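# Place pink cube on grey tray beside blue cube

## Task

Set the pink cube down on the grey tray so it rests flat on the tray's floor. The tray must stay where it started and the blue cube must still lie flat on it. At the end, no part of the robot may touch either cube or the tray.

## Robot and tools

Robot: two arms on a table, left_arm and right_arm, each ending in a dexterous hand with index, middle and ring fingers plus a thumb (16 motors per hand). right_arm carries a right hand; left_arm carries a mirrored left hand. Measured bases in the scene frame: left_arm (+0.051, +0.227, +0.040) m, right_arm (+0.045, -0.343, +0.036) m, both turned only slightly about z. A two-camera stand sits behind the arms.

Frames. Scene frame: origin at table-top height, halfway between the arms' nominal bases; +z up, +x forward over the table, +y toward left_arm (image left/right does not follow these names). Hand poses, velocities and targets in results are in each arm's own base frame. Fixed cameras and the table use the scene frame. Reported hand positions may be a few cm off, more at long reach.

Hand point axes (right hand): +z runs along straight fingers toward the tips, +y points out of the palm face (palm surface at y = -0.062), +x runs across the palm away from the thumb. On the left hand +x points toward the thumb instead. Straight fingertips reach about 0.12 m past the hand point; fingers lie near y = -0.076, index 0.023 m toward the thumb side, middle and ring 0.023 and 0.068 m to the other side. A rigid mast juts from the wrist on the palm side (x +0.05 to +0.10, z -0.16 to -0.11, y up to +0.06; x sign flips on the left hand) and can strike objects.

Tool execute_actions(actions, cameras). actions is a list of actions; each action is a table of 1 to 15 rows, one row per 1/30 s control step; if fewer than 15 rows are given the final row is held for the rest. Every row is one flat list of 48 numbers, all in [-1, 1], covering both arms even if one is idle, in this order: left_arm dx, dy, dz, rx, ry, rz; 16 left hand motor values; left current_limit; left speed; then the same 24 for right_arm.

Pose part (dx..rz): an offset, not a pose. It is measured from that arm's Hand target as it stood when the action began, along that target's own axes. Every row in an action is counted from that same start, not from the row before; a new action starts from the updated target, so sending the same offset again moves further. Scale: 1.0 equals 0.6 m for dx, dy, dz and 180 degrees for rx, ry, rz, which together form one rotation vector. All zeros re-requests the current target.

Hand part: 16 absolute goal angles, each mapped linearly between the hinge's two stops (degrees at +1 and -1; value that gives straight). Order: index_abd, index_mcp, index_pip, index_dip, middle_abd, middle_mcp, middle_pip, middle_dip, ring_abd, ring_mcp, ring_pip, ring_dip, thumb_cmc, thumb_axl, thumb_mcp, thumb_ipl. Moving toward -1: _abd swings a finger sideways away from the thumb (-60, +60; 0.00); _mcp curls at the knuckle toward the palm (-18, +128; 0.75); _pip (-29, +108; 0.58); _dip (-21, +117; 0.70); thumb_cmc brings the thumb from beside the palm round to the front (-20, +120; 0.71); thumb_axl spins the thumb about its own straight line (-27, +140; 0.68); thumb_mcp (-69, +109; 0.23) and thumb_ipl (-77, +108; 0.17) bend it. Zero is a real target angle; to keep a hand unchanged, resend its hand_goal, hand_current_limit and hand_speed. current_limit scales linearly from 0 mA at -1 to 550 mA at +1 (floor 11 mA) and also caps hinge speed; speed sets slew to (speed+1)/2 of 8.5 rad/s. Initial values: current_limit +0.4, speed -0.6; settings persist until changed. A finger presses only while its goal lies past the object's surface.

cameras: list of names, ["all"], or []; omitted/null means all when actions is empty, none otherwise. An unknown name invalidates the call. Cameras: cam_head_left, cam_head_right, cam_high (896x504), cam_left_wrist, cam_right_wrist (672x504, fisheye).

Tool zoom_image(camera, region): enlarges a pixel box [x0, y0, x1, y1] (origin top-left, at most 504 by 504) of that camera's most recent image; only cameras in the newest image set qualify.

Tool finished_scene(scene): integer 1 to 3 for the current scene; ends it permanently and usually reports success. The goal must hold without the robot touching anything.

Results: per arm end_effector_position (m) and end_effector_quat_wxyz in base frame, Hand target (last commanded pose after clipping; next offsets start here), joint positions, velocities (may read "within noise"), torques (include arm weight, noisy, numbers 3 and 4 wrap at ±28 N m), motor temperatures. Per hand: hand_goal, hand_measured (same scale), hand_current_ma (positive pushes toward -1), hand_state (moving, goal, blocked, overload), hand_current_limit, hand_speed.

Motion behaviour: orientation commands are clipped to 40 degrees from the measured orientation each step; position is favoured if both can't be met. The hand often rests short of the target or sags below it (right elbow sags under load), by up to a few cm; waiting won't fix it, so send the remaining gap as a further offset, or command higher. Tiny moves may not start. To stop pushing on something, command the target back beyond the hand point.

Avoid: dropping objects or releasing moving ones, slamming or hard pushes, knocking anything off the table, contact or pressing between the two arms or gripping the other hand. A motor at 495 mA or more for 5 s shuts down for 10 s. Motors heat when holding, stretched out or straining; at 100 °C the arm collapses for 30-60 s (MOTOR HOT warns at 85 °C). An arm stop discards new hand commands. Objects may occasionally be nudged by outside disturbances.

Each tool is called after "Call:" by a JSON object that holds its "op" and its "data".

## Session

Call:
{"op": "execute_actions", "data": {"actions": []}}

Scene clock: 0.00 s.
left_arm: end_effector_position=(+0.3941, -0.0728, +0.1998) hand_goal=(+0.000, +0.754, +0.576, +0.696, +0.000, +0.754, +0.576, +0.696, +0.000, +0.754, +0.576, +0.696, +0.714, +0.678, +0.226, +0.168) hand_measured=(+0.000, +0.754, +0.576, +0.696, +0.000, +0.754, +0.576, +0.696, +0.000, +0.754, +0.576, +0.696, +0.714, +0.678, +0.226, +0.168) hand_current_ma=(+0, +0, +0, +0, +0, +0, +0, +0, +0, +0, +0, +0, +0, +0, +0, +0) hand_state=(goal, goal, goal, goal, goal, goal, goal, goal, goal, goal, goal, goal, goal, overload, goal, goal) hand_current_limit=0.40 hand_speed=-0.60 end_effector_quat_wxyz=(+0.175, +0.352, +0.696, +0.601) | right_arm: end_effector_position=(+0.2281, -0.1442, +0.2332) hand_goal=(+0.000, +0.754, +0.576, +0.696, +0.000, +0.754, +0.576, +0.696, +0.000, +0.754, +0.576, +0.696, +0.714, +0.678, +0.226, +0.168) hand_measured=(+0.000, +0.754, +0.576, +0.696, +0.000, +0.754, +0.576, +0.696, +0.000, +0.754, +0.576, +0.696, +0.714, +0.678, +0.226, +0.168) hand_current_ma=(+0, +0, +0, +0, +0, +0, +0, +0, +0, +0, +0, +0, +0, +0, +0, +0) hand_state=(goal, goal, goal, goal, goal, goal, goal, goal, goal, goal, goal, goal, goal, goal, goal, goal) hand_current_limit=0.40 hand_speed=-0.60 end_effector_quat_wxyz=(-0.004, +0.979, +0.202, -0.036)
Joint positions: left_arm=[-0.671 1.525 0.66 -0.356 -1.339 -1.027] | right_arm=[-0.239 0.953 0.958 -1.645 0.023 0.925]
Joint velocities: within noise
Joint torques (N m): no reading
Motor temperatures (°C): left_arm=[28 36 25 28 35 35] | right_arm=[36 34 29 29 32 32]
Heat: left arm: hottest shoulder 36 °C; right arm: hottest waist 36 °C.
Hand target: left_arm +0.3981, -0.0760, +0.2051; +0.182, +0.346, +0.698, +0.600 | right_arm +0.2338, -0.1456, +0.2436; +0.001, +0.979, +0.202, -0.024

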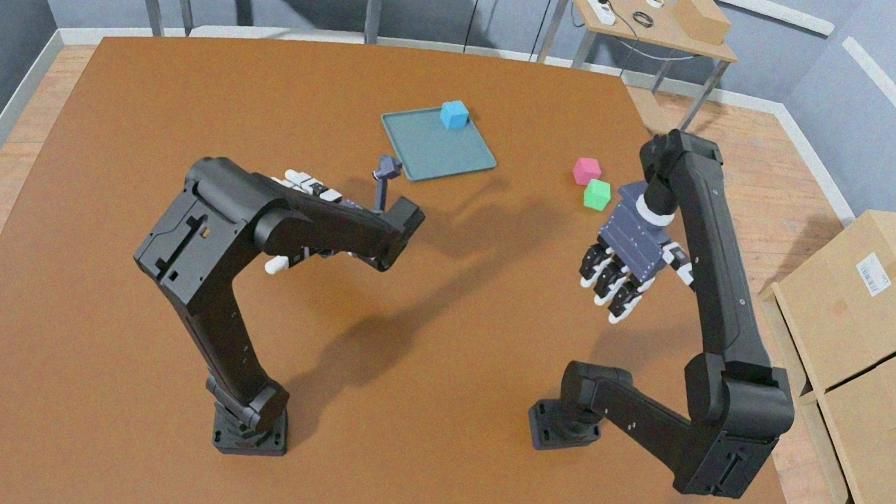

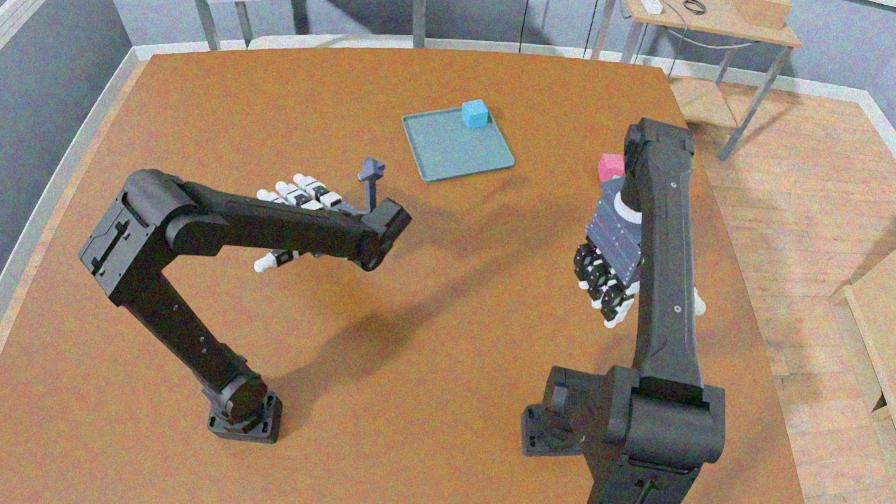

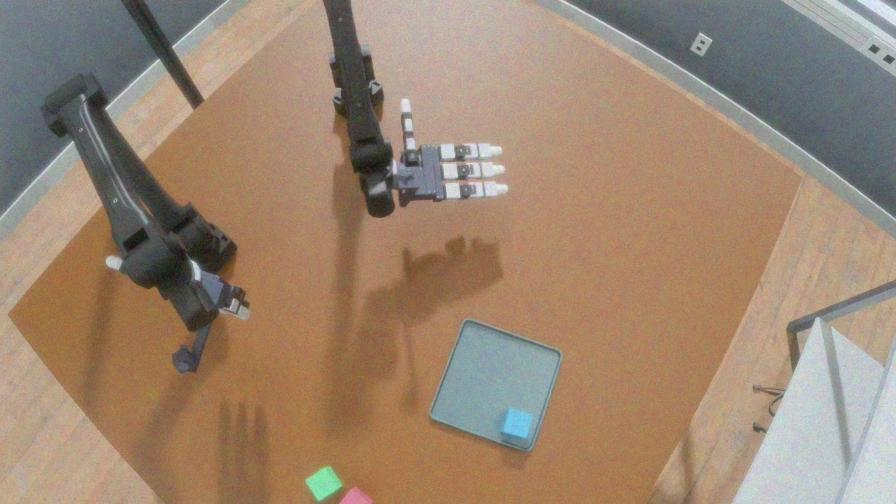

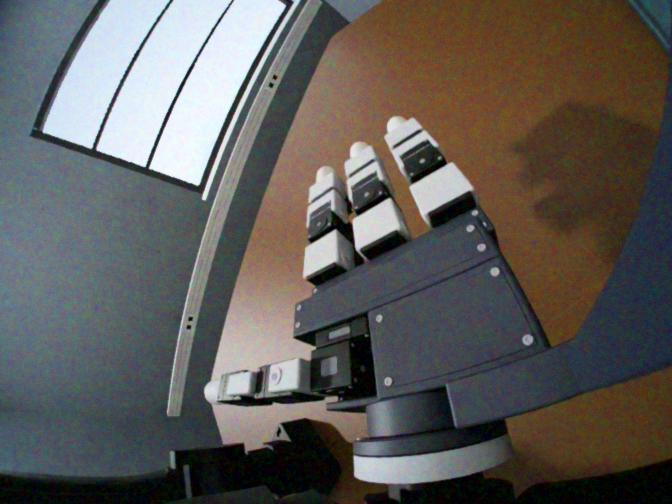

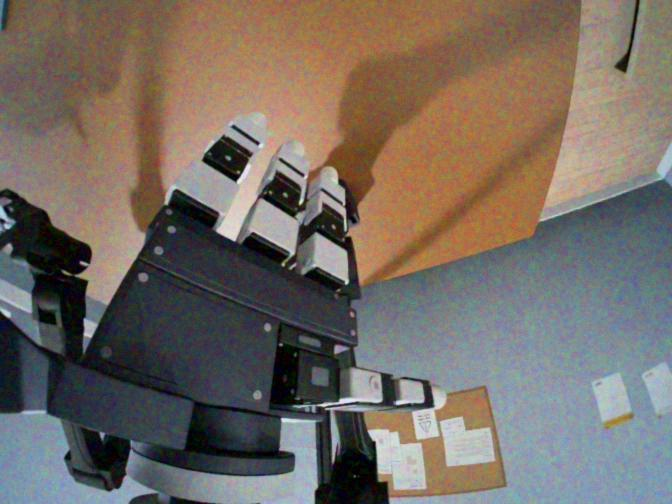

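Call:
{"op": "zoom_image", "data": {"camera": "cam_head_left", "region": [540, 130, 660, 230]}}

Call:
{"op": "zoom_image", "data": {"camera": "cam_head_left", "region": [360, 80, 520, 200]}}

Call:
{"op": "zoom_image", "data": {"camera": "cam_high", "region": [280, 300, 580, 504]}}

Scaled by 4.200 from the camera's 896x504 image, which has a finer 1280x720 frame.

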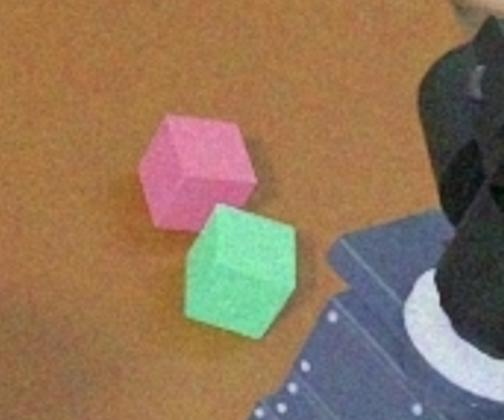

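Scaled by 3.150 from the camera's 896x504 image, which has a finer 1280x720 frame.

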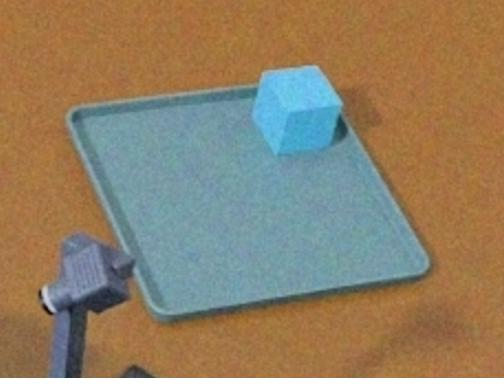

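Scaled by 1.680 from the camera's 896x504 image, which has a finer 1280x720 frame.

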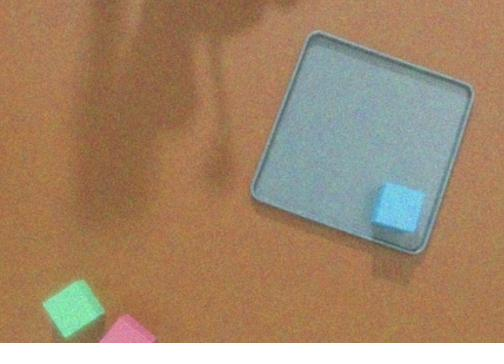

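Call:
{"op": "execute_actions", "data": {"actions": [[[0,0,0,0,0,0,0,0.754,0.576,0.696,0,0.754,0.576,0.696,0,0.754,0.576,0.696,0.714,0.678,0.226,0.168,0.4,-0.6,0.147,0.065,-0.095,0,0,0.128,0,1,0.58,0.7,0,1,0.58,0.7,0,1,0.58,0.7,0.714,0.678,0.226,0.168,0.4,-0.6]],[[0,0,0,0,0,0,0,0.754,0.576,0.696,0,0.754,0.576,0.696,0,0.754,0.576,0.696,0.714,0.678,0.226,0.168,0.4,-0.6,0.1,0,0,0.11,0,0,0,1,0.58,0.7,0,1,0.58,0.7,0,1,0.58,0.7,0.714,0.678,0.226,0.168,0.4,-0.6]]], "cameras": ["cam_head_left"]}}

Scene clock: 130.80 s.
left_arm: end_effector_position=(+0.3941, -0.0728, +0.1998) hand_goal=(+0.000, +0.754, +0.576, +0.696, +0.000, +0.754, +0.576, +0.696, +0.000, +0.754, +0.576, +0.696, +0.714, +0.678, +0.226, +0.168) hand_measured=(+0.000, +0.760, +0.576, +0.696, +0.000, +0.762, +0.576, +0.696, +0.000, +0.762, +0.576, +0.696, +0.720, +0.678, +0.226, +0.168) hand_current_ma=(+0, +2, +0, +0, +0, +2, +0, +0, +0, +2, +0, +0, +2, +0, +0, +0) hand_state=(goal, goal, goal, goal, goal, goal, goal, goal, goal, goal, goal, goal, goal, overload, goal, goal) hand_current_limit=0.40 hand_speed=-0.60 end_effector_quat_wxyz=(+0.175, +0.352, +0.696, +0.601) | right_arm: end_effector_position=(+0.3773, -0.1413, +0.2752) hand_goal=(+0.000, +1.000, +0.580, +0.700, +0.000, +1.000, +0.580, +0.700, +0.000, +1.000, +0.580, +0.700, +0.714, +0.678, +0.226, +0.168) hand_measured=(+0.000, +0.994, +0.578, +0.698, +0.000, +0.994, +0.578, +0.698, +0.000, +0.992, +0.578, +0.698, +0.714, +0.678, +0.222, +0.168) hand_current_ma=(+0, -3, -1, -1, +0, -2, +0, +0, +0, -3, -1, +0, +0, +0, -1, +0) hand_state=(goal, goal, goal, goal, goal, goal, goal, goal, goal, goal, goal, goal, goal, goal, goal, goal) hand_current_limit=0.40 hand_speed=-0.60 end_effector_quat_wxyz=(-0.139, +0.990, -0.017, +0.015)
Joint positions: left_arm=[-0.671 1.525 0.66 -0.356 -1.339 -1.027] | right_arm=[-0.265 1.421 1.486 -1.675 -0.277 1.334]
Joint torques (N m): left_arm=[0.67 -7.18 6.15 0.73 -1.25 0.09] | right_arm=[0.15 -10.11 10.7 -0.7 -0.4 -0.13]
Motor temperatures (°C): left_arm=[28 37 31 28 35 31] | right_arm=[35 33 37 28 28 29]
Heat: left arm: hottest shoulder 37 °C; right arm: hottest elbow 37 °C.
Hand target: left_arm +0.3981, -0.0760, +0.2051; +0.182, +0.346, +0.698, +0.600 | right_arm +0.3927, -0.1455, +0.2932; -0.166, +0.986, -0.002, -0.023
Off the commanded pose: left_arm 0.007 m, 1 deg | right_arm 0.024 m, 6 deg.
joint sent to its limit (right arm) — joint 4 (wrist pitch), lower limit. The joint targets are off in orientation, not in position.
Images, in order (width x height): cam_head_left 896x504.

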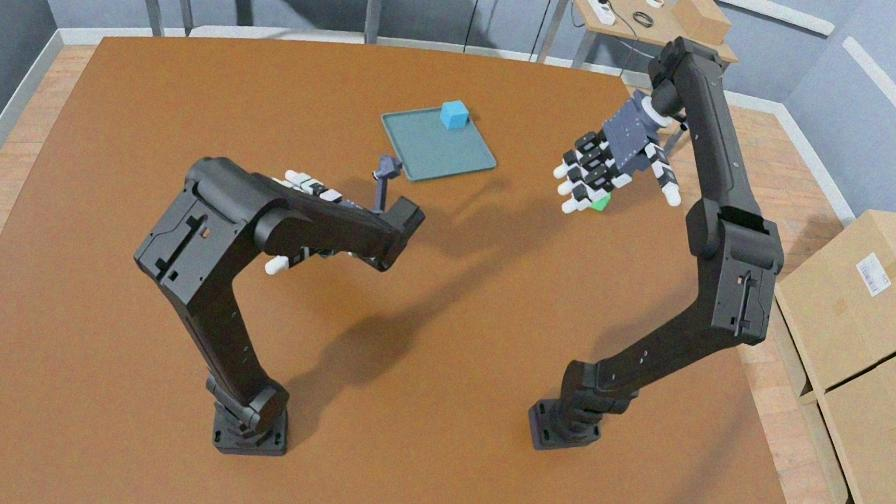

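Call:
{"op": "execute_actions", "data": {"actions": [[[0,0,0,0,0,0,0,0.754,0.576,0.696,0,0.754,0.576,0.696,0,0.754,0.576,0.696,0.714,0.678,0.226,0.168,0.4,-0.6,0.167,0.011,0.032,0.111,0,0,0,1,-0.3,0.26,0,1,-0.3,0.26,0,1,0.58,0.7,-0.571,0.678,0.225,-0.05,0.4,-0.6]],[[0,0,0,0,0,0,0,0.754,0.576,0.696,0,0.754,0.576,0.696,0,0.754,0.576,0.696,0.714,0.678,0.226,0.168,0.4,-0.6,0.15,0.024,0.109,0.117,0,0,0,1,-0.3,0.26,0,1,-0.3,0.26,0,1,0.58,0.7,-0.571,0.678,0.225,-0.05,0.4,-0.6]]], "cameras": ["all"]}}

Scene clock: 141.20 s.
left_arm: end_effector_position=(+0.3941, -0.0728, +0.1998) hand_goal=(+0.000, +0.754, +0.576, +0.696, +0.000, +0.754, +0.576, +0.696, +0.000, +0.754, +0.576, +0.696, +0.714, +0.678, +0.226, +0.168) hand_measured=(+0.000, +0.760, +0.576, +0.696, +0.000, +0.762, +0.576, +0.696, +0.000, +0.762, +0.576, +0.696, +0.720, +0.678, +0.226, +0.168) hand_current_ma=(+0, +2, +0, +0, +0, +2, +0, +0, +0, +2, +0, +0, +2, +0, +0, +0) hand_state=(goal, goal, goal, goal, goal, goal, goal, goal, goal, goal, goal, goal, goal, overload, goal, goal) hand_current_limit=0.40 hand_speed=-0.60 end_effector_quat_wxyz=(+0.175, +0.352, +0.696, +0.601) | right_arm: end_effector_position=(+0.5669, -0.1063, +0.1748) hand_goal=(+0.000, +1.000, -0.300, +0.260, +0.000, +1.000, -0.300, +0.260, +0.000, +1.000, +0.580, +0.700, -0.570, +0.678, +0.226, -0.050) hand_measured=(+0.002, +0.990, -0.298, +0.264, +0.002, +0.990, -0.298, +0.262, +0.002, +0.988, +0.578, +0.698, -0.568, +0.678, +0.222, -0.048) hand_current_ma=(+0, -5, +0, +1, +0, -5, +0, +0, +0, -7, -1, +0, +0, +0, -1, +0) hand_state=(goal, goal, goal, goal, goal, goal, goal, goal, goal, goal, goal, goal, goal, goal, goal, goal) hand_current_limit=0.40 hand_speed=-0.60 end_effector_quat_wxyz=(-0.459, +0.884, -0.069, +0.058)
Joint positions: left_arm=[-0.671 1.525 0.66 -0.356 -1.339 -1.027] | right_arm=[-0.341 1.98 1.891 -1.676 -0.949 1.285]
Joint torques (N m): left_arm=[0.67 -7.12 6.12 0.75 -1.24 0.09] | right_arm=[-1.14 -20.84 10.18 -0.76 -1.09 0.04]
Heat: left arm: hottest shoulder 37 °C; right arm: hottest elbow 37 °C.
Hand target: left_arm +0.3981, -0.0760, +0.2051; +0.182, +0.346, +0.698, +0.600 | right_arm +0.5789, -0.1146, +0.2042; -0.501, +0.865, -0.010, -0.021
Off the commanded pose: left_arm 0.007 m, 1 deg | right_arm 0.033 m, 12 deg.
joint sent to its limit (right arm) — joint 4 (wrist pitch), lower limit. The joint targets are off in orientation, not in position.

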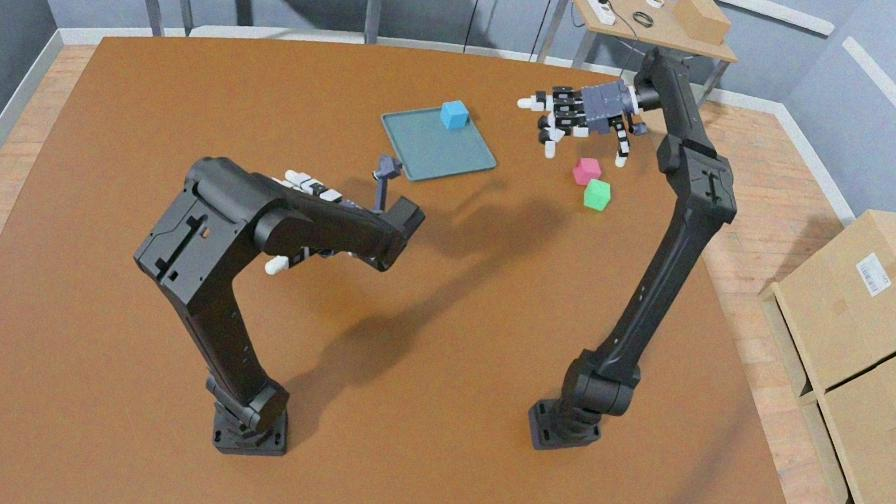

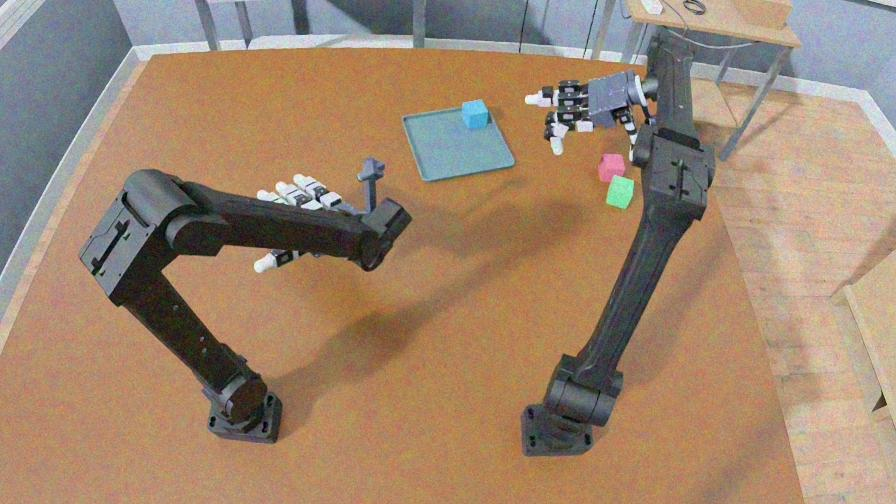

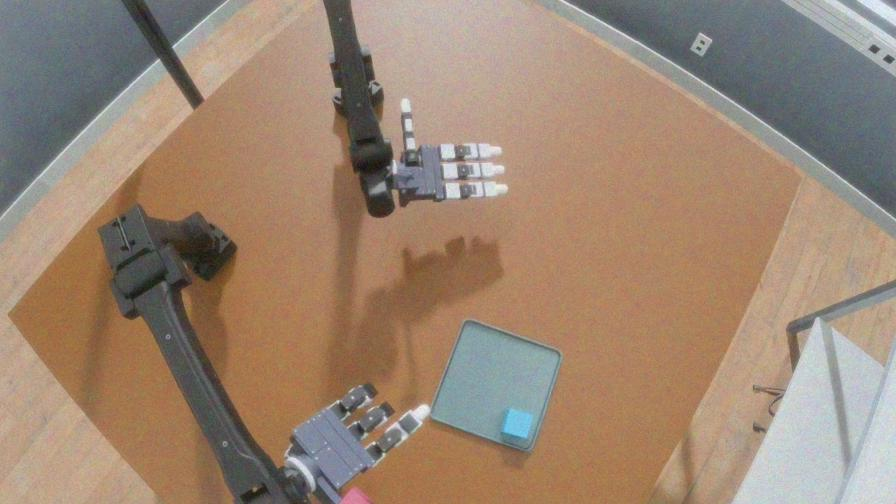

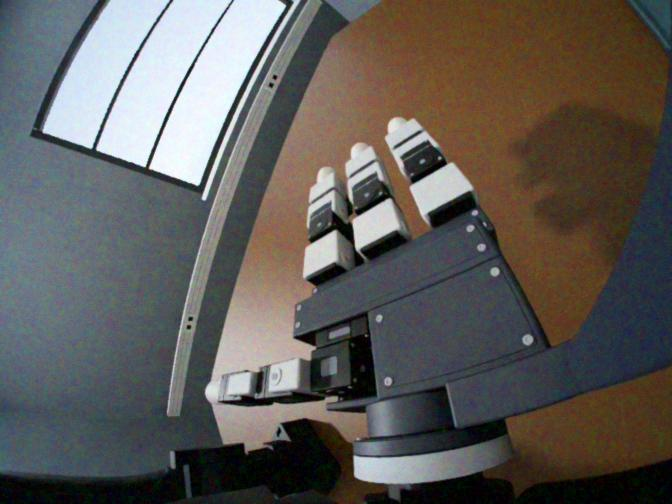

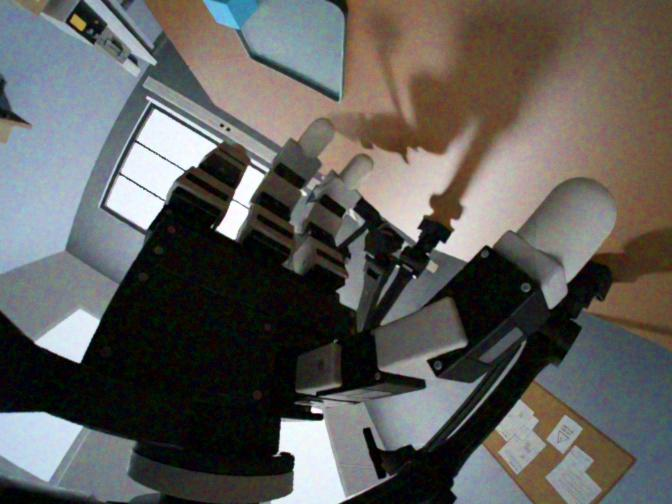

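Call:
{"op": "zoom_image", "data": {"camera": "cam_head_left", "region": [510, 60, 670, 220]}}

Call:
{"op": "zoom_image", "data": {"camera": "cam_head_right", "region": [510, 60, 670, 220]}}

Scaled by 3.150 from the camera's 896x504 image, which has a finer 1280x720 frame.

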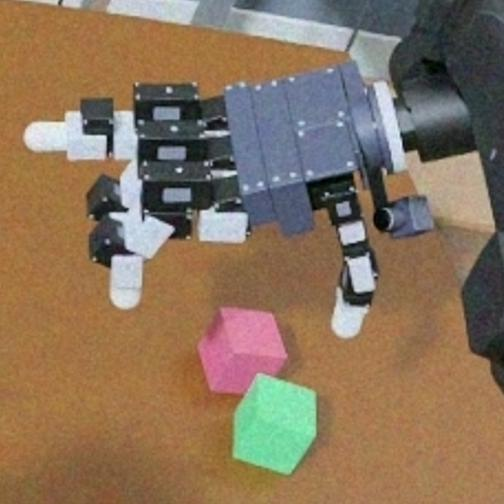

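Scaled by 3.150 from the camera's 896x504 image, which has a finer 1280x720 frame.

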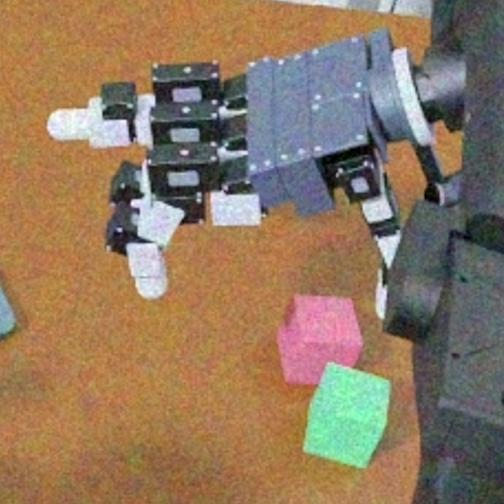

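Call:
{"op": "execute_actions", "data": {"actions": [[[0,0,0,0,0,0,0,0.754,0.576,0.696,0,0.754,0.576,0.696,0,0.754,0.576,0.696,0.714,0.678,0.226,0.168,0.4,-0.6,0.155,0.122,-0.032,0,0,0,0,1,-0.3,0.26,0,1,-0.3,0.26,0,1,0.58,0.7,-0.571,0.678,0.225,-0.05,0.4,-0.6]],[[0,0,0,0,0,0,0,0.754,0.576,0.696,0,0.754,0.576,0.696,0,0.754,0.576,0.696,0.714,0.678,0.226,0.168,0.4,-0.6,0,0,0,0,0,0,0,1,-0.3,0.26,0,1,-0.3,0.26,0,1,0.58,0.7,-0.571,0.678,0.225,-0.05,0.4,-0.6]]], "cameras": ["cam_head_left","cam_right_wrist"]}}

Call:
{"op": "zoom_image", "data": {"camera": "cam_head_left", "region": [510, 60, 670, 220]}}

Scene clock: 183.73 s.
left_arm: end_effector_position=(+0.3941, -0.0728, +0.1998) hand_goal=(+0.000, +0.754, +0.576, +0.696, +0.000, +0.754, +0.576, +0.696, +0.000, +0.754, +0.576, +0.696, +0.714, +0.678, +0.226, +0.168) hand_measured=(+0.000, +0.760, +0.576, +0.696, +0.000, +0.762, +0.576, +0.696, +0.000, +0.762, +0.576, +0.696, +0.720, +0.678, +0.226, +0.168) hand_current_ma=(+0, +2, +0, +0, +0, +2, +0, +0, +0, +2, +0, +0, +2, +0, +0, +0) hand_state=(goal, goal, goal, goal, goal, goal, goal, goal, goal, goal, goal, goal, goal, overload, goal, goal) hand_current_limit=0.40 hand_speed=-0.60 end_effector_quat_wxyz=(+0.175, +0.352, +0.696, +0.601) | right_arm: end_effector_position=(+0.6564, -0.1648, +0.1216) hand_goal=(+0.000, +1.000, -0.300, +0.260, +0.000, +1.000, -0.300, +0.260, +0.000, +1.000, +0.580, +0.700, -0.570, +0.678, +0.226, -0.050) hand_measured=(+0.002, +0.990, -0.298, +0.264, +0.002, +0.990, -0.298, +0.262, +0.002, +0.988, +0.578, +0.698, -0.570, +0.678, +0.222, -0.048) hand_current_ma=(+0, -5, +0, +1, +0, -5, +0, +0, +0, -7, -1, +0, +0, +0, -1, +0) hand_state=(goal, goal, goal, goal, goal, goal, goal, goal, goal, goal, goal, goal, goal, goal, goal, goal) hand_current_limit=0.40 hand_speed=-0.60 end_effector_quat_wxyz=(-0.453, +0.883, -0.078, +0.093)
Joint positions: left_arm=[-0.671 1.525 0.66 -0.356 -1.339 -1.027] | right_arm=[-0.38 2.277 2.254 -1.676 -0.957 1.299]
Joint torques (N m): left_arm=[0.62 -7.06 6.15 0.76 -1.24 0.09] | right_arm=[-0.97 -23.71 10.47 -0.51 -1.1 0.05]
Heat: left arm: hottest shoulder 37 °C; right arm: hottest elbow 40 °C.
Hand target: left_arm +0.3981, -0.0760, +0.2051; +0.182, +0.346, +0.698, +0.600 | right_arm +0.6694, -0.1673, +0.1462; -0.501, +0.865, -0.010, -0.021
Off the commanded pose: left_arm 0.007 m, 1 deg | right_arm 0.028 m, 16 deg.
joint sent to its limit (right arm) — joint 4 (wrist pitch), lower limit. The joint targets are off in orientation, not in position.
Images, in order (width x height): cam_head_left 896x504, cam_right_wrist 672x504.

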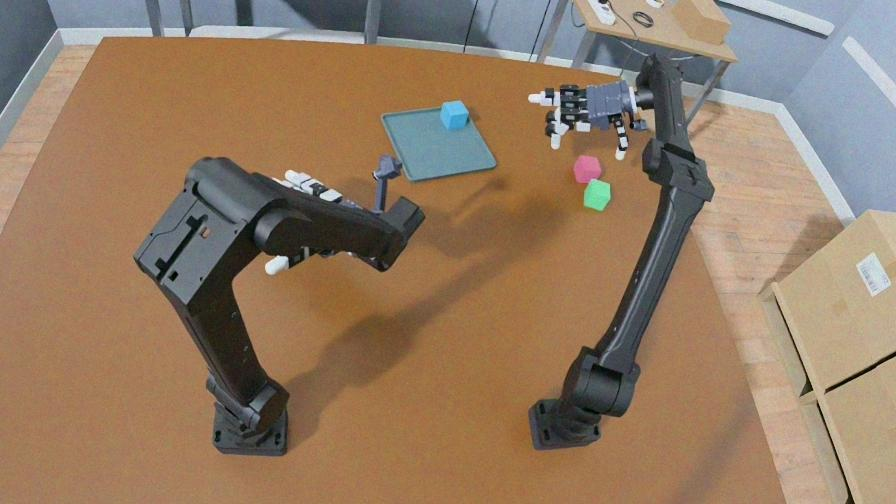

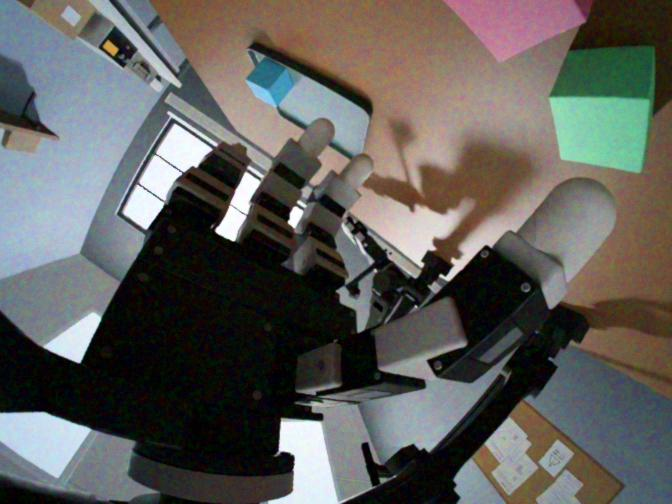

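Scaled by 3.150 from the camera's 896x504 image, which has a finer 1280x720 frame.

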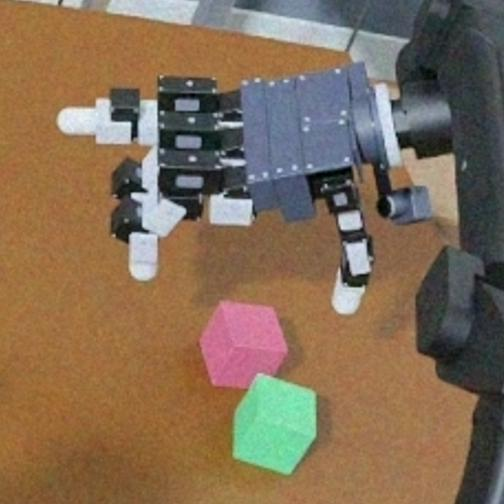

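Call:
{"op": "execute_actions", "data": {"actions": [[[0,0,0,0,0,0,0,0.754,0.576,0.696,0,0.754,0.576,0.696,0,0.754,0.576,0.696,0.714,0.678,0.226,0.168,0.4,-0.6,-0.117,-0.119,-0.127,-0.167,0,0,0,1,-0.3,0.26,0,1,-0.3,0.26,0,1,0.58,0.7,-0.571,0.678,0.225,-0.05,0.4,-0.6]],[[0,0,0,0,0,0,0,0.754,0.576,0.696,0,0.754,0.576,0.696,0,0.754,0.576,0.696,0.714,0.678,0.226,0.168,0.4,-0.6,0,0,0,-0.167,0,0,0,1,-0.3,0.26,0,1,-0.3,0.26,0,1,0.58,0.7,-0.571,0.678,0.225,-0.05,0.4,-0.6]],[[0,0,0,0,0,0,0,0.754,0.576,0.696,0,0.754,0.576,0.696,0,0.754,0.576,0.696,0.714,0.678,0.226,0.168,0.4,-0.6,0,0,0,0,0,-0.2,0,1,-0.3,0.26,0,1,-0.3,0.26,0,1,0.58,0.7,-0.571,0.678,0.225,-0.05,0.4,-0.6]],[[0,0,0,0,0,0,0,0.754,0.576,0.696,0,0.754,0.576,0.696,0,0.754,0.576,0.696,0.714,0.678,0.226,0.168,0.4,-0.6,0,0,0,0,0,-0.2,0,1,-0.3,0.26,0,1,-0.3,0.26,0,1,0.58,0.7,-0.571,0.678,0.225,-0.05,0.4,-0.6]],[[0,0,0,0,0,0,0,0.754,0.576,0.696,0,0.754,0.576,0.696,0,0.754,0.576,0.696,0.714,0.678,0.226,0.168,0.4,-0.6,0,0,0,0,0,-0.2,0,1,-0.3,0.26,0,1,-0.3,0.26,0,1,0.58,0.7,-0.571,0.678,0.225,-0.05,0.4,-0.6]]], "cameras": ["cam_head_left"]}}

Scene clock: 252.73 s.
left_arm: end_effector_position=(+0.3941, -0.0728, +0.1998) hand_goal=(+0.000, +0.754, +0.576, +0.696, +0.000, +0.754, +0.576, +0.696, +0.000, +0.754, +0.576, +0.696, +0.714, +0.678, +0.226, +0.168) hand_measured=(+0.000, +0.760, +0.576, +0.696, +0.000, +0.762, +0.576, +0.696, +0.000, +0.762, +0.576, +0.696, +0.720, +0.678, +0.226, +0.168) hand_current_ma=(+0, +2, +0, +0, +0, +2, +0, +0, +0, +2, +0, +0, +2, +0, +0, +0) hand_state=(goal, goal, goal, goal, goal, goal, goal, goal, goal, goal, goal, goal, goal, overload, goal, goal) hand_current_limit=0.40 hand_speed=-0.60 end_effector_quat_wxyz=(+0.175, +0.352, +0.696, +0.601) | right_arm: end_effector_position=(+0.5965, -0.1960, +0.2296) hand_goal=(+0.000, +1.000, -0.300, +0.260, +0.000, +1.000, -0.300, +0.260, +0.000, +1.000, +0.580, +0.700, -0.570, +0.678, +0.226, -0.050) hand_measured=(+0.002, +0.998, -0.298, +0.264, +0.000, +0.998, -0.298, +0.262, +0.000, +0.994, +0.578, +0.698, -0.570, +0.678, +0.222, -0.050) hand_current_ma=(+0, -1, +0, +1, +0, -1, +0, +0, +0, -2, +0, +0, +0, +0, -1, +0) hand_state=(goal, goal, goal, goal, goal, goal, goal, goal, goal, goal, goal, goal, goal, goal, goal, goal) hand_current_limit=0.40 hand_speed=-0.60 end_effector_quat_wxyz=(-0.038, +0.592, +0.804, -0.024)
Joint positions: left_arm=[-0.671 1.525 0.66 -0.356 -1.339 -1.027] | right_arm=[-0.364 1.834 1.849 -1.672 0.027 -0.665]
Joint torques (N m): left_arm=[0.67 -7.12 6.13 0.76 -1.24 0.09] | right_arm=[-0.03 -18.84 8.75 -0.18 -0.09 -0.17]
Motor temperatures (°C): left_arm=[28 37 32 27 34 29] | right_arm=[34 47 41 27 30 28]
Heat: left arm: hottest shoulder 37 °C; right arm: hottest shoulder 47 °C.
Hand target: left_arm +0.3981, -0.0760, +0.2051; +0.182, +0.346, +0.698, +0.600 | right_arm +0.6040, -0.1982, +0.2491; -0.019, +0.586, +0.810, -0.014
Off the commanded pose: left_arm 0.007 m, 1 deg | right_arm 0.021 m, 3 deg.
Images, in order (width x height): cam_head_left 896x504.

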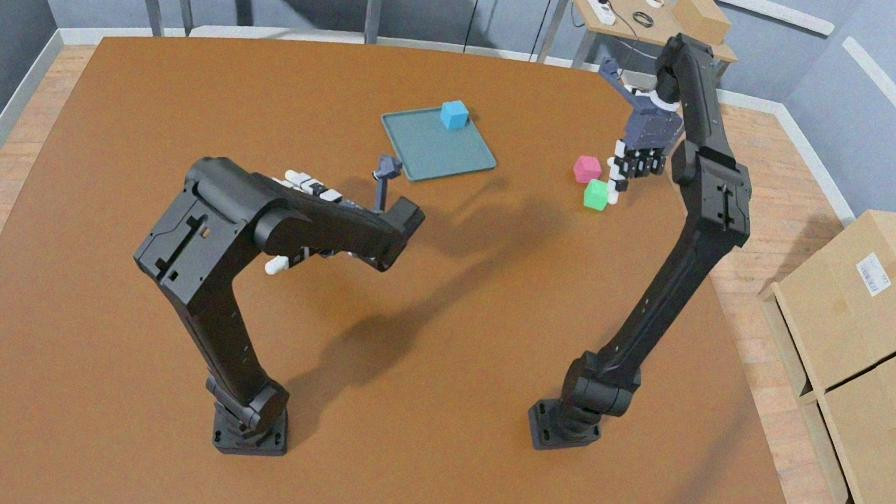

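Call:
{"op": "execute_actions", "data": {"actions": [[[0,0,0,0,0,0,0,0.754,0.576,0.696,0,0.754,0.576,0.696,0,0.754,0.576,0.696,0.714,0.678,0.226,0.168,0.4,-0.6,0,0,0,0,0,-0.2,0,1,-0.3,0.26,0,1,-0.3,0.26,0,1,0.58,0.7,-0.571,0.678,0.225,-0.05,0.4,-0.6]],[[0,0,0,0,0,0,0,0.754,0.576,0.696,0,0.754,0.576,0.696,0,0.754,0.576,0.696,0.714,0.678,0.226,0.168,0.4,-0.6,0,0,0,0,0,-0.2,0,1,-0.3,0.26,0,1,-0.3,0.26,0,1,0.58,0.7,-0.571,0.678,0.225,-0.05,0.4,-0.6]],[[0,0,0,0,0,0,0,0.754,0.576,0.696,0,0.754,0.576,0.696,0,0.754,0.576,0.696,0.714,0.678,0.226,0.168,0.4,-0.6,-0.083,-0.033,0.067,0.167,0,0,0,1,-0.3,0.26,0,1,-0.3,0.26,0,1,0.58,0.7,-0.571,0.678,0.225,-0.05,0.4,-0.6]],[[0,0,0,0,0,0,0,0.754,0.576,0.696,0,0.754,0.576,0.696,0,0.754,0.576,0.696,0.714,0.678,0.226,0.168,0.4,-0.6,-0.083,0.021,0.103,0.167,0,0,0,1,-0.3,0.26,0,1,-0.3,0.26,0,1,0.58,0.7,-0.571,0.678,0.225,-0.05,0.4,-0.6]]], "cameras": ["cam_head_left","cam_head_right","cam_right_wrist"]}}

Scene clock: 263.53 s.
left_arm: end_effector_position=(+0.3941, -0.0728, +0.1998) hand_goal=(+0.000, +0.754, +0.576, +0.696, +0.000, +0.754, +0.576, +0.696, +0.000, +0.754, +0.576, +0.696, +0.714, +0.678, +0.226, +0.168) hand_measured=(+0.000, +0.760, +0.576, +0.696, +0.000, +0.762, +0.576, +0.696, +0.000, +0.762, +0.576, +0.696, +0.720, +0.678, +0.226, +0.168) hand_current_ma=(+0, +2, +0, +0, +0, +2, +0, +0, +0, +2, +0, +0, +2, +0, +0, +0) hand_state=(goal, goal, goal, goal, goal, goal, goal, goal, goal, goal, goal, goal, goal, overload, goal, goal) hand_current_limit=0.40 hand_speed=-0.60 end_effector_quat_wxyz=(+0.175, +0.352, +0.696, +0.601) | right_arm: end_effector_position=(+0.7000, -0.2323, +0.1500) hand_goal=(+0.000, +1.000, -0.300, +0.260, +0.000, +1.000, -0.300, +0.260, +0.000, +1.000, +0.580, +0.700, -0.570, +0.678, +0.226, -0.050) hand_measured=(+0.002, +0.990, -0.300, +0.264, +0.000, +0.992, -0.300, +0.262, +0.000, +0.988, +0.578, +0.698, -0.570, +0.678, +0.222, -0.050) hand_current_ma=(+0, -4, +0, +1, +0, -4, +0, +0, +0, -7, +0, +0, +0, +0, -1, +0) hand_state=(goal, goal, goal, goal, goal, goal, goal, goal, goal, goal, goal, goal, goal, goal, goal, goal) hand_current_limit=0.40 hand_speed=-0.60 end_effector_quat_wxyz=(-0.016, -0.011, +0.866, -0.499)
Joint positions: left_arm=[-0.671 1.525 0.66 -0.356 -1.339 -1.027] | right_arm=[-0.18 2.177 2.123 -1.247 1.025 -1.929]
Joint torques (N m): left_arm=[0.67 -7.12 6.15 0.76 -1.25 0.08] | right_arm=[-2.32 -21.3 6.74 0.65 1.23 -0.16]
Heat: left arm: hottest shoulder 37 °C; right arm: hottest shoulder 45 °C.
Hand target: left_arm +0.3981, -0.0760, +0.2051; +0.182, +0.346, +0.698, +0.600 | right_arm +0.6991, -0.2376, +0.1445; -0.019, -0.014, +0.865, -0.501
Off the commanded pose: left_arm 0.007 m, 1 deg | right_arm 0.008 m, 0 deg.
Images, in order (width x height): cam_head_left 896x504, cam_head_right 896x504, cam_right_wrist 672x504.

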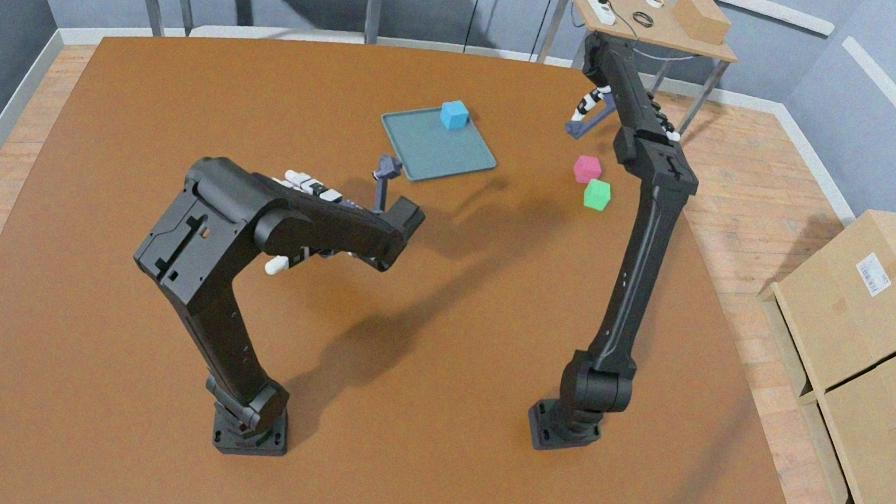

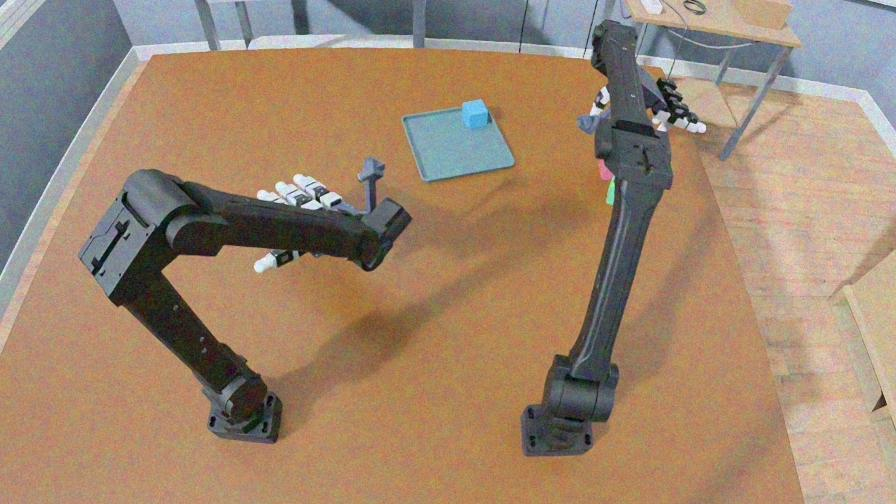

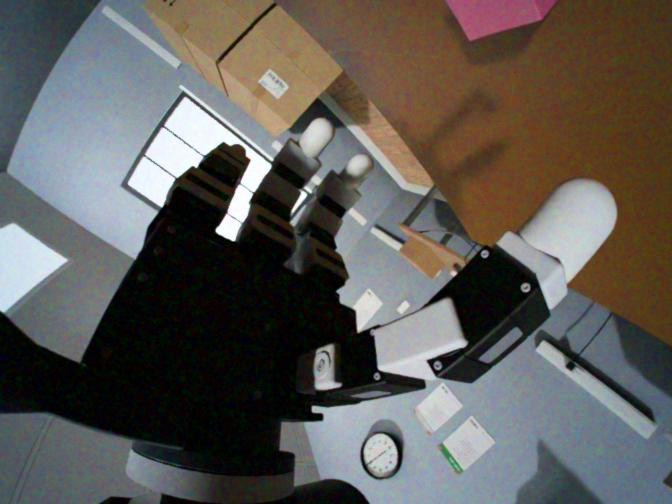

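Call:
{"op": "execute_actions", "data": {"actions": [[[0,0,0,0,0,0,0,0.754,0.576,0.696,0,0.754,0.576,0.696,0,0.754,0.576,0.696,0.714,0.678,0.226,0.168,0.4,-0.6,0,0.133,0.086,0,0,0,0,1,-0.3,0.26,0,1,-0.3,0.26,0,1,0.58,0.7,-0.571,0.678,0.225,-0.05,0.4,-0.6]]], "cameras": ["cam_head_left","cam_head_right","cam_right_wrist", "cam_high"]}}

Scene clock: 273.97 s.
left_arm: end_effector_position=(+0.3941, -0.0728, +0.1998) hand_goal=(+0.000, +0.754, +0.576, +0.696, +0.000, +0.754, +0.576, +0.696, +0.000, +0.754, +0.576, +0.696, +0.714, +0.678, +0.226, +0.168) hand_measured=(+0.000, +0.760, +0.576, +0.696, +0.000, +0.762, +0.576, +0.696, +0.000, +0.762, +0.576, +0.696, +0.720, +0.678, +0.226, +0.168) hand_current_ma=(+0, +2, +0, +0, +0, +2, +0, +0, +0, +2, +0, +0, +2, +0, +0, +0) hand_state=(goal, goal, goal, goal, goal, goal, goal, goal, goal, goal, goal, goal, goal, overload, goal, goal) hand_current_limit=0.40 hand_speed=-0.60 end_effector_quat_wxyz=(+0.175, +0.352, +0.696, +0.601) | right_arm: end_effector_position=(+0.6940, -0.2360, +0.0426) hand_goal=(+0.000, +1.000, -0.300, +0.260, +0.000, +1.000, -0.300, +0.260, +0.000, +1.000, +0.580, +0.700, -0.570, +0.678, +0.226, -0.050) hand_measured=(+0.002, +0.990, -0.300, +0.262, +0.000, +0.992, -0.300, +0.262, +0.000, +0.988, +0.578, +0.698, -0.570, +0.678, +0.222, -0.050) hand_current_ma=(+0, -4, +0, +1, +0, -4, +0, +0, +0, -7, +0, +0, +0, +0, -1, +0) hand_state=(goal, goal, goal, goal, goal, goal, goal, goal, goal, goal, goal, goal, goal, goal, goal, goal) hand_current_limit=0.40 hand_speed=-0.60 end_effector_quat_wxyz=(-0.023, -0.018, +0.866, -0.499)
Joint positions: left_arm=[-0.671 1.525 0.66 -0.356 -1.339 -1.027] | right_arm=[-0.186 2.23 1.93 -1.003 1.024 -1.949]
Joint torques (N m): left_arm=[0.67 -7.18 6.15 0.77 -1.23 0.08] | right_arm=[-1.73 -23.36 6.94 0.24 1.15 -0.18]
Heat: left arm: hottest shoulder 37 °C; right arm: hottest shoulder 43 °C.
Hand target: left_arm +0.3981, -0.0760, +0.2051; +0.182, +0.346, +0.698, +0.600 | right_arm +0.6946, -0.2426, +0.0497; -0.019, -0.014, +0.865, -0.501
Off the commanded pose: left_arm 0.007 m, 1 deg | right_arm 0.010 m, 1 deg.
Images, in order (width x height): cam_head_left 896x504, cam_head_right 896x504, cam_high 896x504, cam_right_wrist 672x504.

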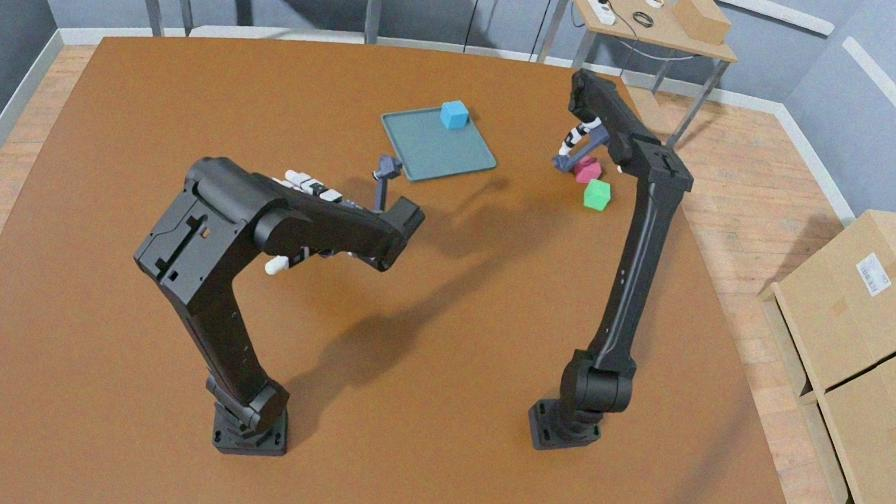

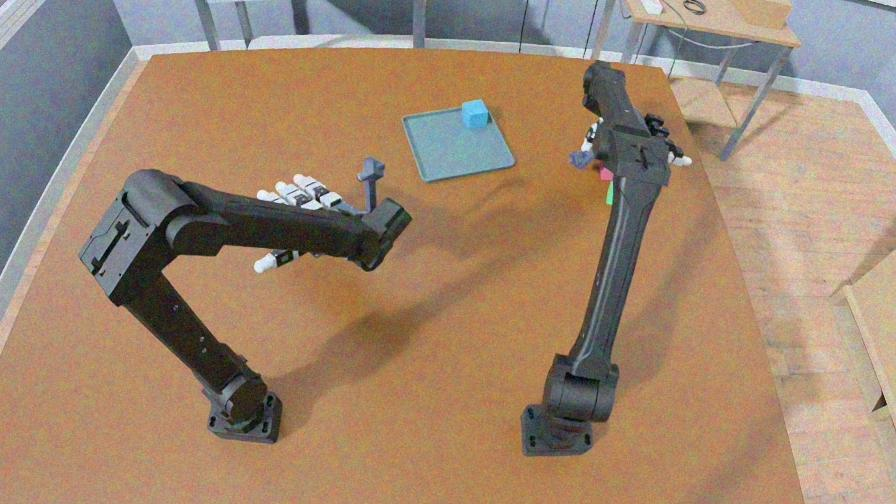

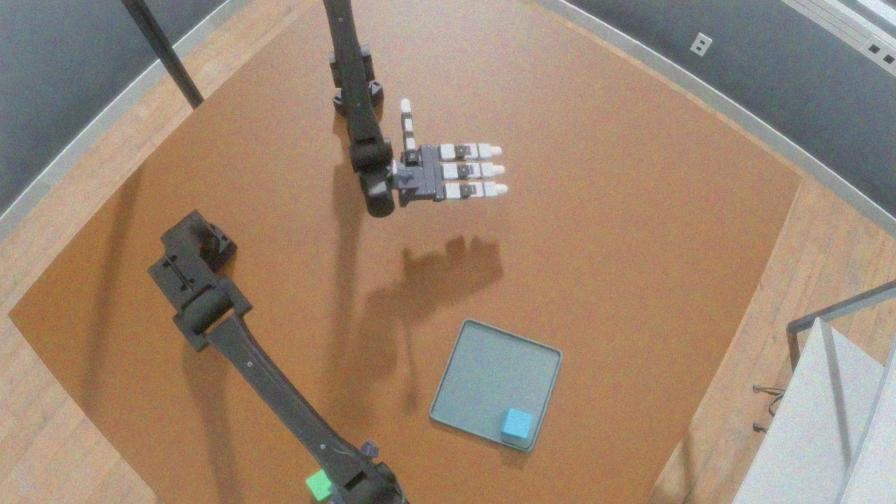

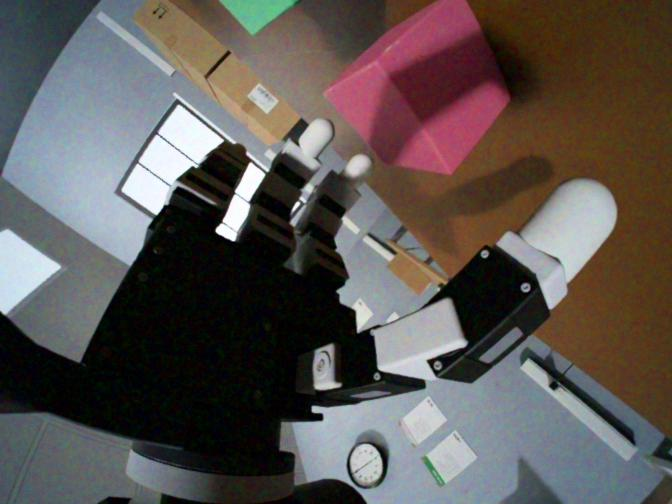

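Call:
{"op": "zoom_image", "data": {"camera": "cam_right_wrist", "region": [200, 0, 640, 330]}}

Scaled by 1.145 from the camera's 672x504 image, which has a finer 960x720 frame.

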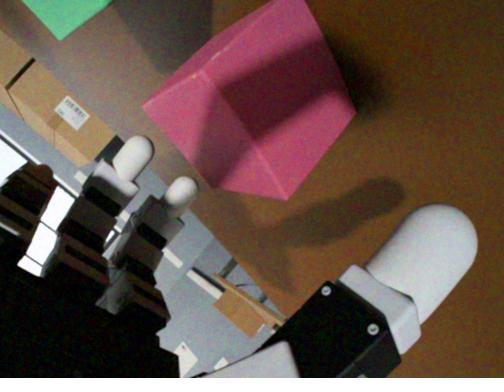

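Call:
{"op": "execute_actions", "data": {"actions": [[[0,0,0,0,0,0,0,0.754,0.576,0.696,0,0.754,0.576,0.696,0,0.754,0.576,0.696,0.714,0.678,0.226,0.168,0.4,-0.6,0,0.029,0.017,0,0,0,0,1,-0.3,0.26,0,1,-0.3,0.26,0,1,0.58,0.7,-0.571,0.678,0.225,-0.05,0.4,-0.6]]], "cameras": ["cam_head_left","cam_right_wrist"]}}

Call:
{"op": "zoom_image", "data": {"camera": "cam_head_left", "region": [520, 90, 660, 230]}}

Scene clock: 351.23 s.
left_arm: end_effector_position=(+0.3941, -0.0728, +0.1998) hand_goal=(+0.000, +0.754, +0.576, +0.696, +0.000, +0.754, +0.576, +0.696, +0.000, +0.754, +0.576, +0.696, +0.714, +0.678, +0.226, +0.168) hand_measured=(+0.000, +0.760, +0.576, +0.696, +0.000, +0.762, +0.576, +0.696, +0.000, +0.762, +0.576, +0.696, +0.720, +0.678, +0.226, +0.168) hand_current_ma=(+0, +2, +0, +0, +0, +2, +0, +0, +0, +2, +0, +0, +2, +0, +0, +0) hand_state=(goal, goal, goal, goal, goal, goal, goal, goal, goal, goal, goal, goal, goal, overload, goal, goal) hand_current_limit=0.40 hand_speed=-0.60 end_effector_quat_wxyz=(+0.175, +0.352, +0.696, +0.601) | right_arm: end_effector_position=(+0.6974, -0.2367, +0.0369) hand_goal=(+0.000, +1.000, -0.300, +0.260, +0.000, +1.000, -0.300, +0.260, +0.000, +1.000, +0.580, +0.700, -0.570, +0.678, +0.226, -0.050) hand_measured=(+0.002, +0.990, -0.300, +0.262, +0.000, +0.992, -0.300, +0.262, +0.000, +0.988, +0.578, +0.698, -0.570, +0.678, +0.222, -0.050) hand_current_ma=(+0, -4, +0, +1, +0, -4, +0, +0, +0, -7, +0, +0, +0, +0, -1, +0) hand_state=(goal, goal, goal, goal, goal, goal, goal, goal, goal, goal, goal, goal, goal, goal, goal, goal) hand_current_limit=0.40 hand_speed=-0.60 end_effector_quat_wxyz=(-0.013, -0.012, +0.865, -0.501)
Joint positions: left_arm=[-0.671 1.525 0.66 -0.356 -1.339 -1.027] | right_arm=[-0.186 2.23 1.911 -0.958 1.024 -1.951]
Joint torques (N m): left_arm=[0.62 -7.18 6.15 0.76 -1.24 0.08] | right_arm=[-2.08 -22.18 6.12 0.54 1.14 -0.14]
Heat: left arm: hottest shoulder 36 °C; right arm: hottest shoulder 48 °C.
Hand target: left_arm +0.3981, -0.0760, +0.2051; +0.182, +0.346, +0.698, +0.600 | right_arm +0.6937, -0.2428, +0.0295; -0.019, -0.014, +0.865, -0.501
Off the commanded pose: left_arm 0.007 m, 1 deg | right_arm 0.010 m, 1 deg.
Images, in order (width x height): cam_head_left 896x504, cam_right_wrist 672x504.

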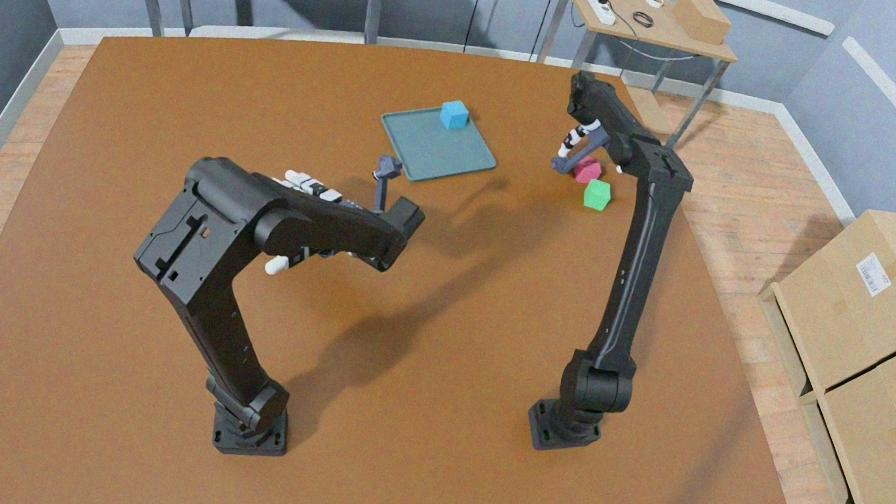

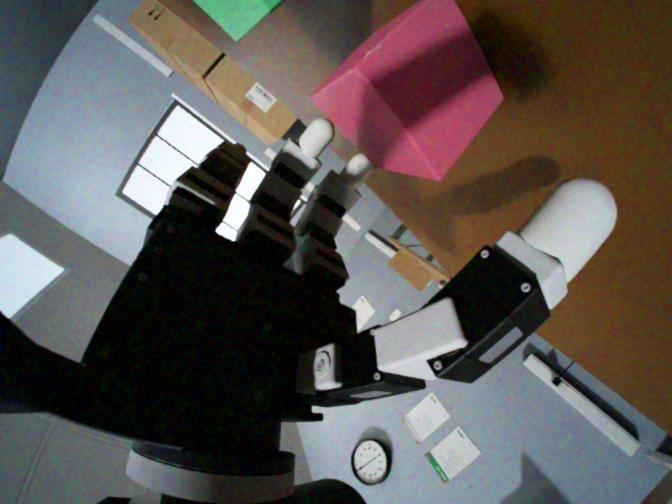

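Scaled by 3.600 from the camera's 896x504 image, which has a finer 1280x720 frame.

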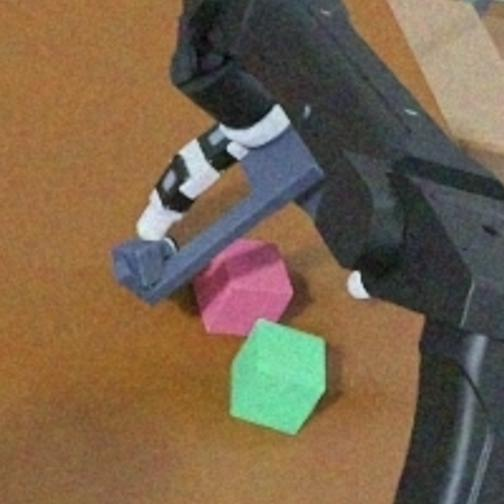

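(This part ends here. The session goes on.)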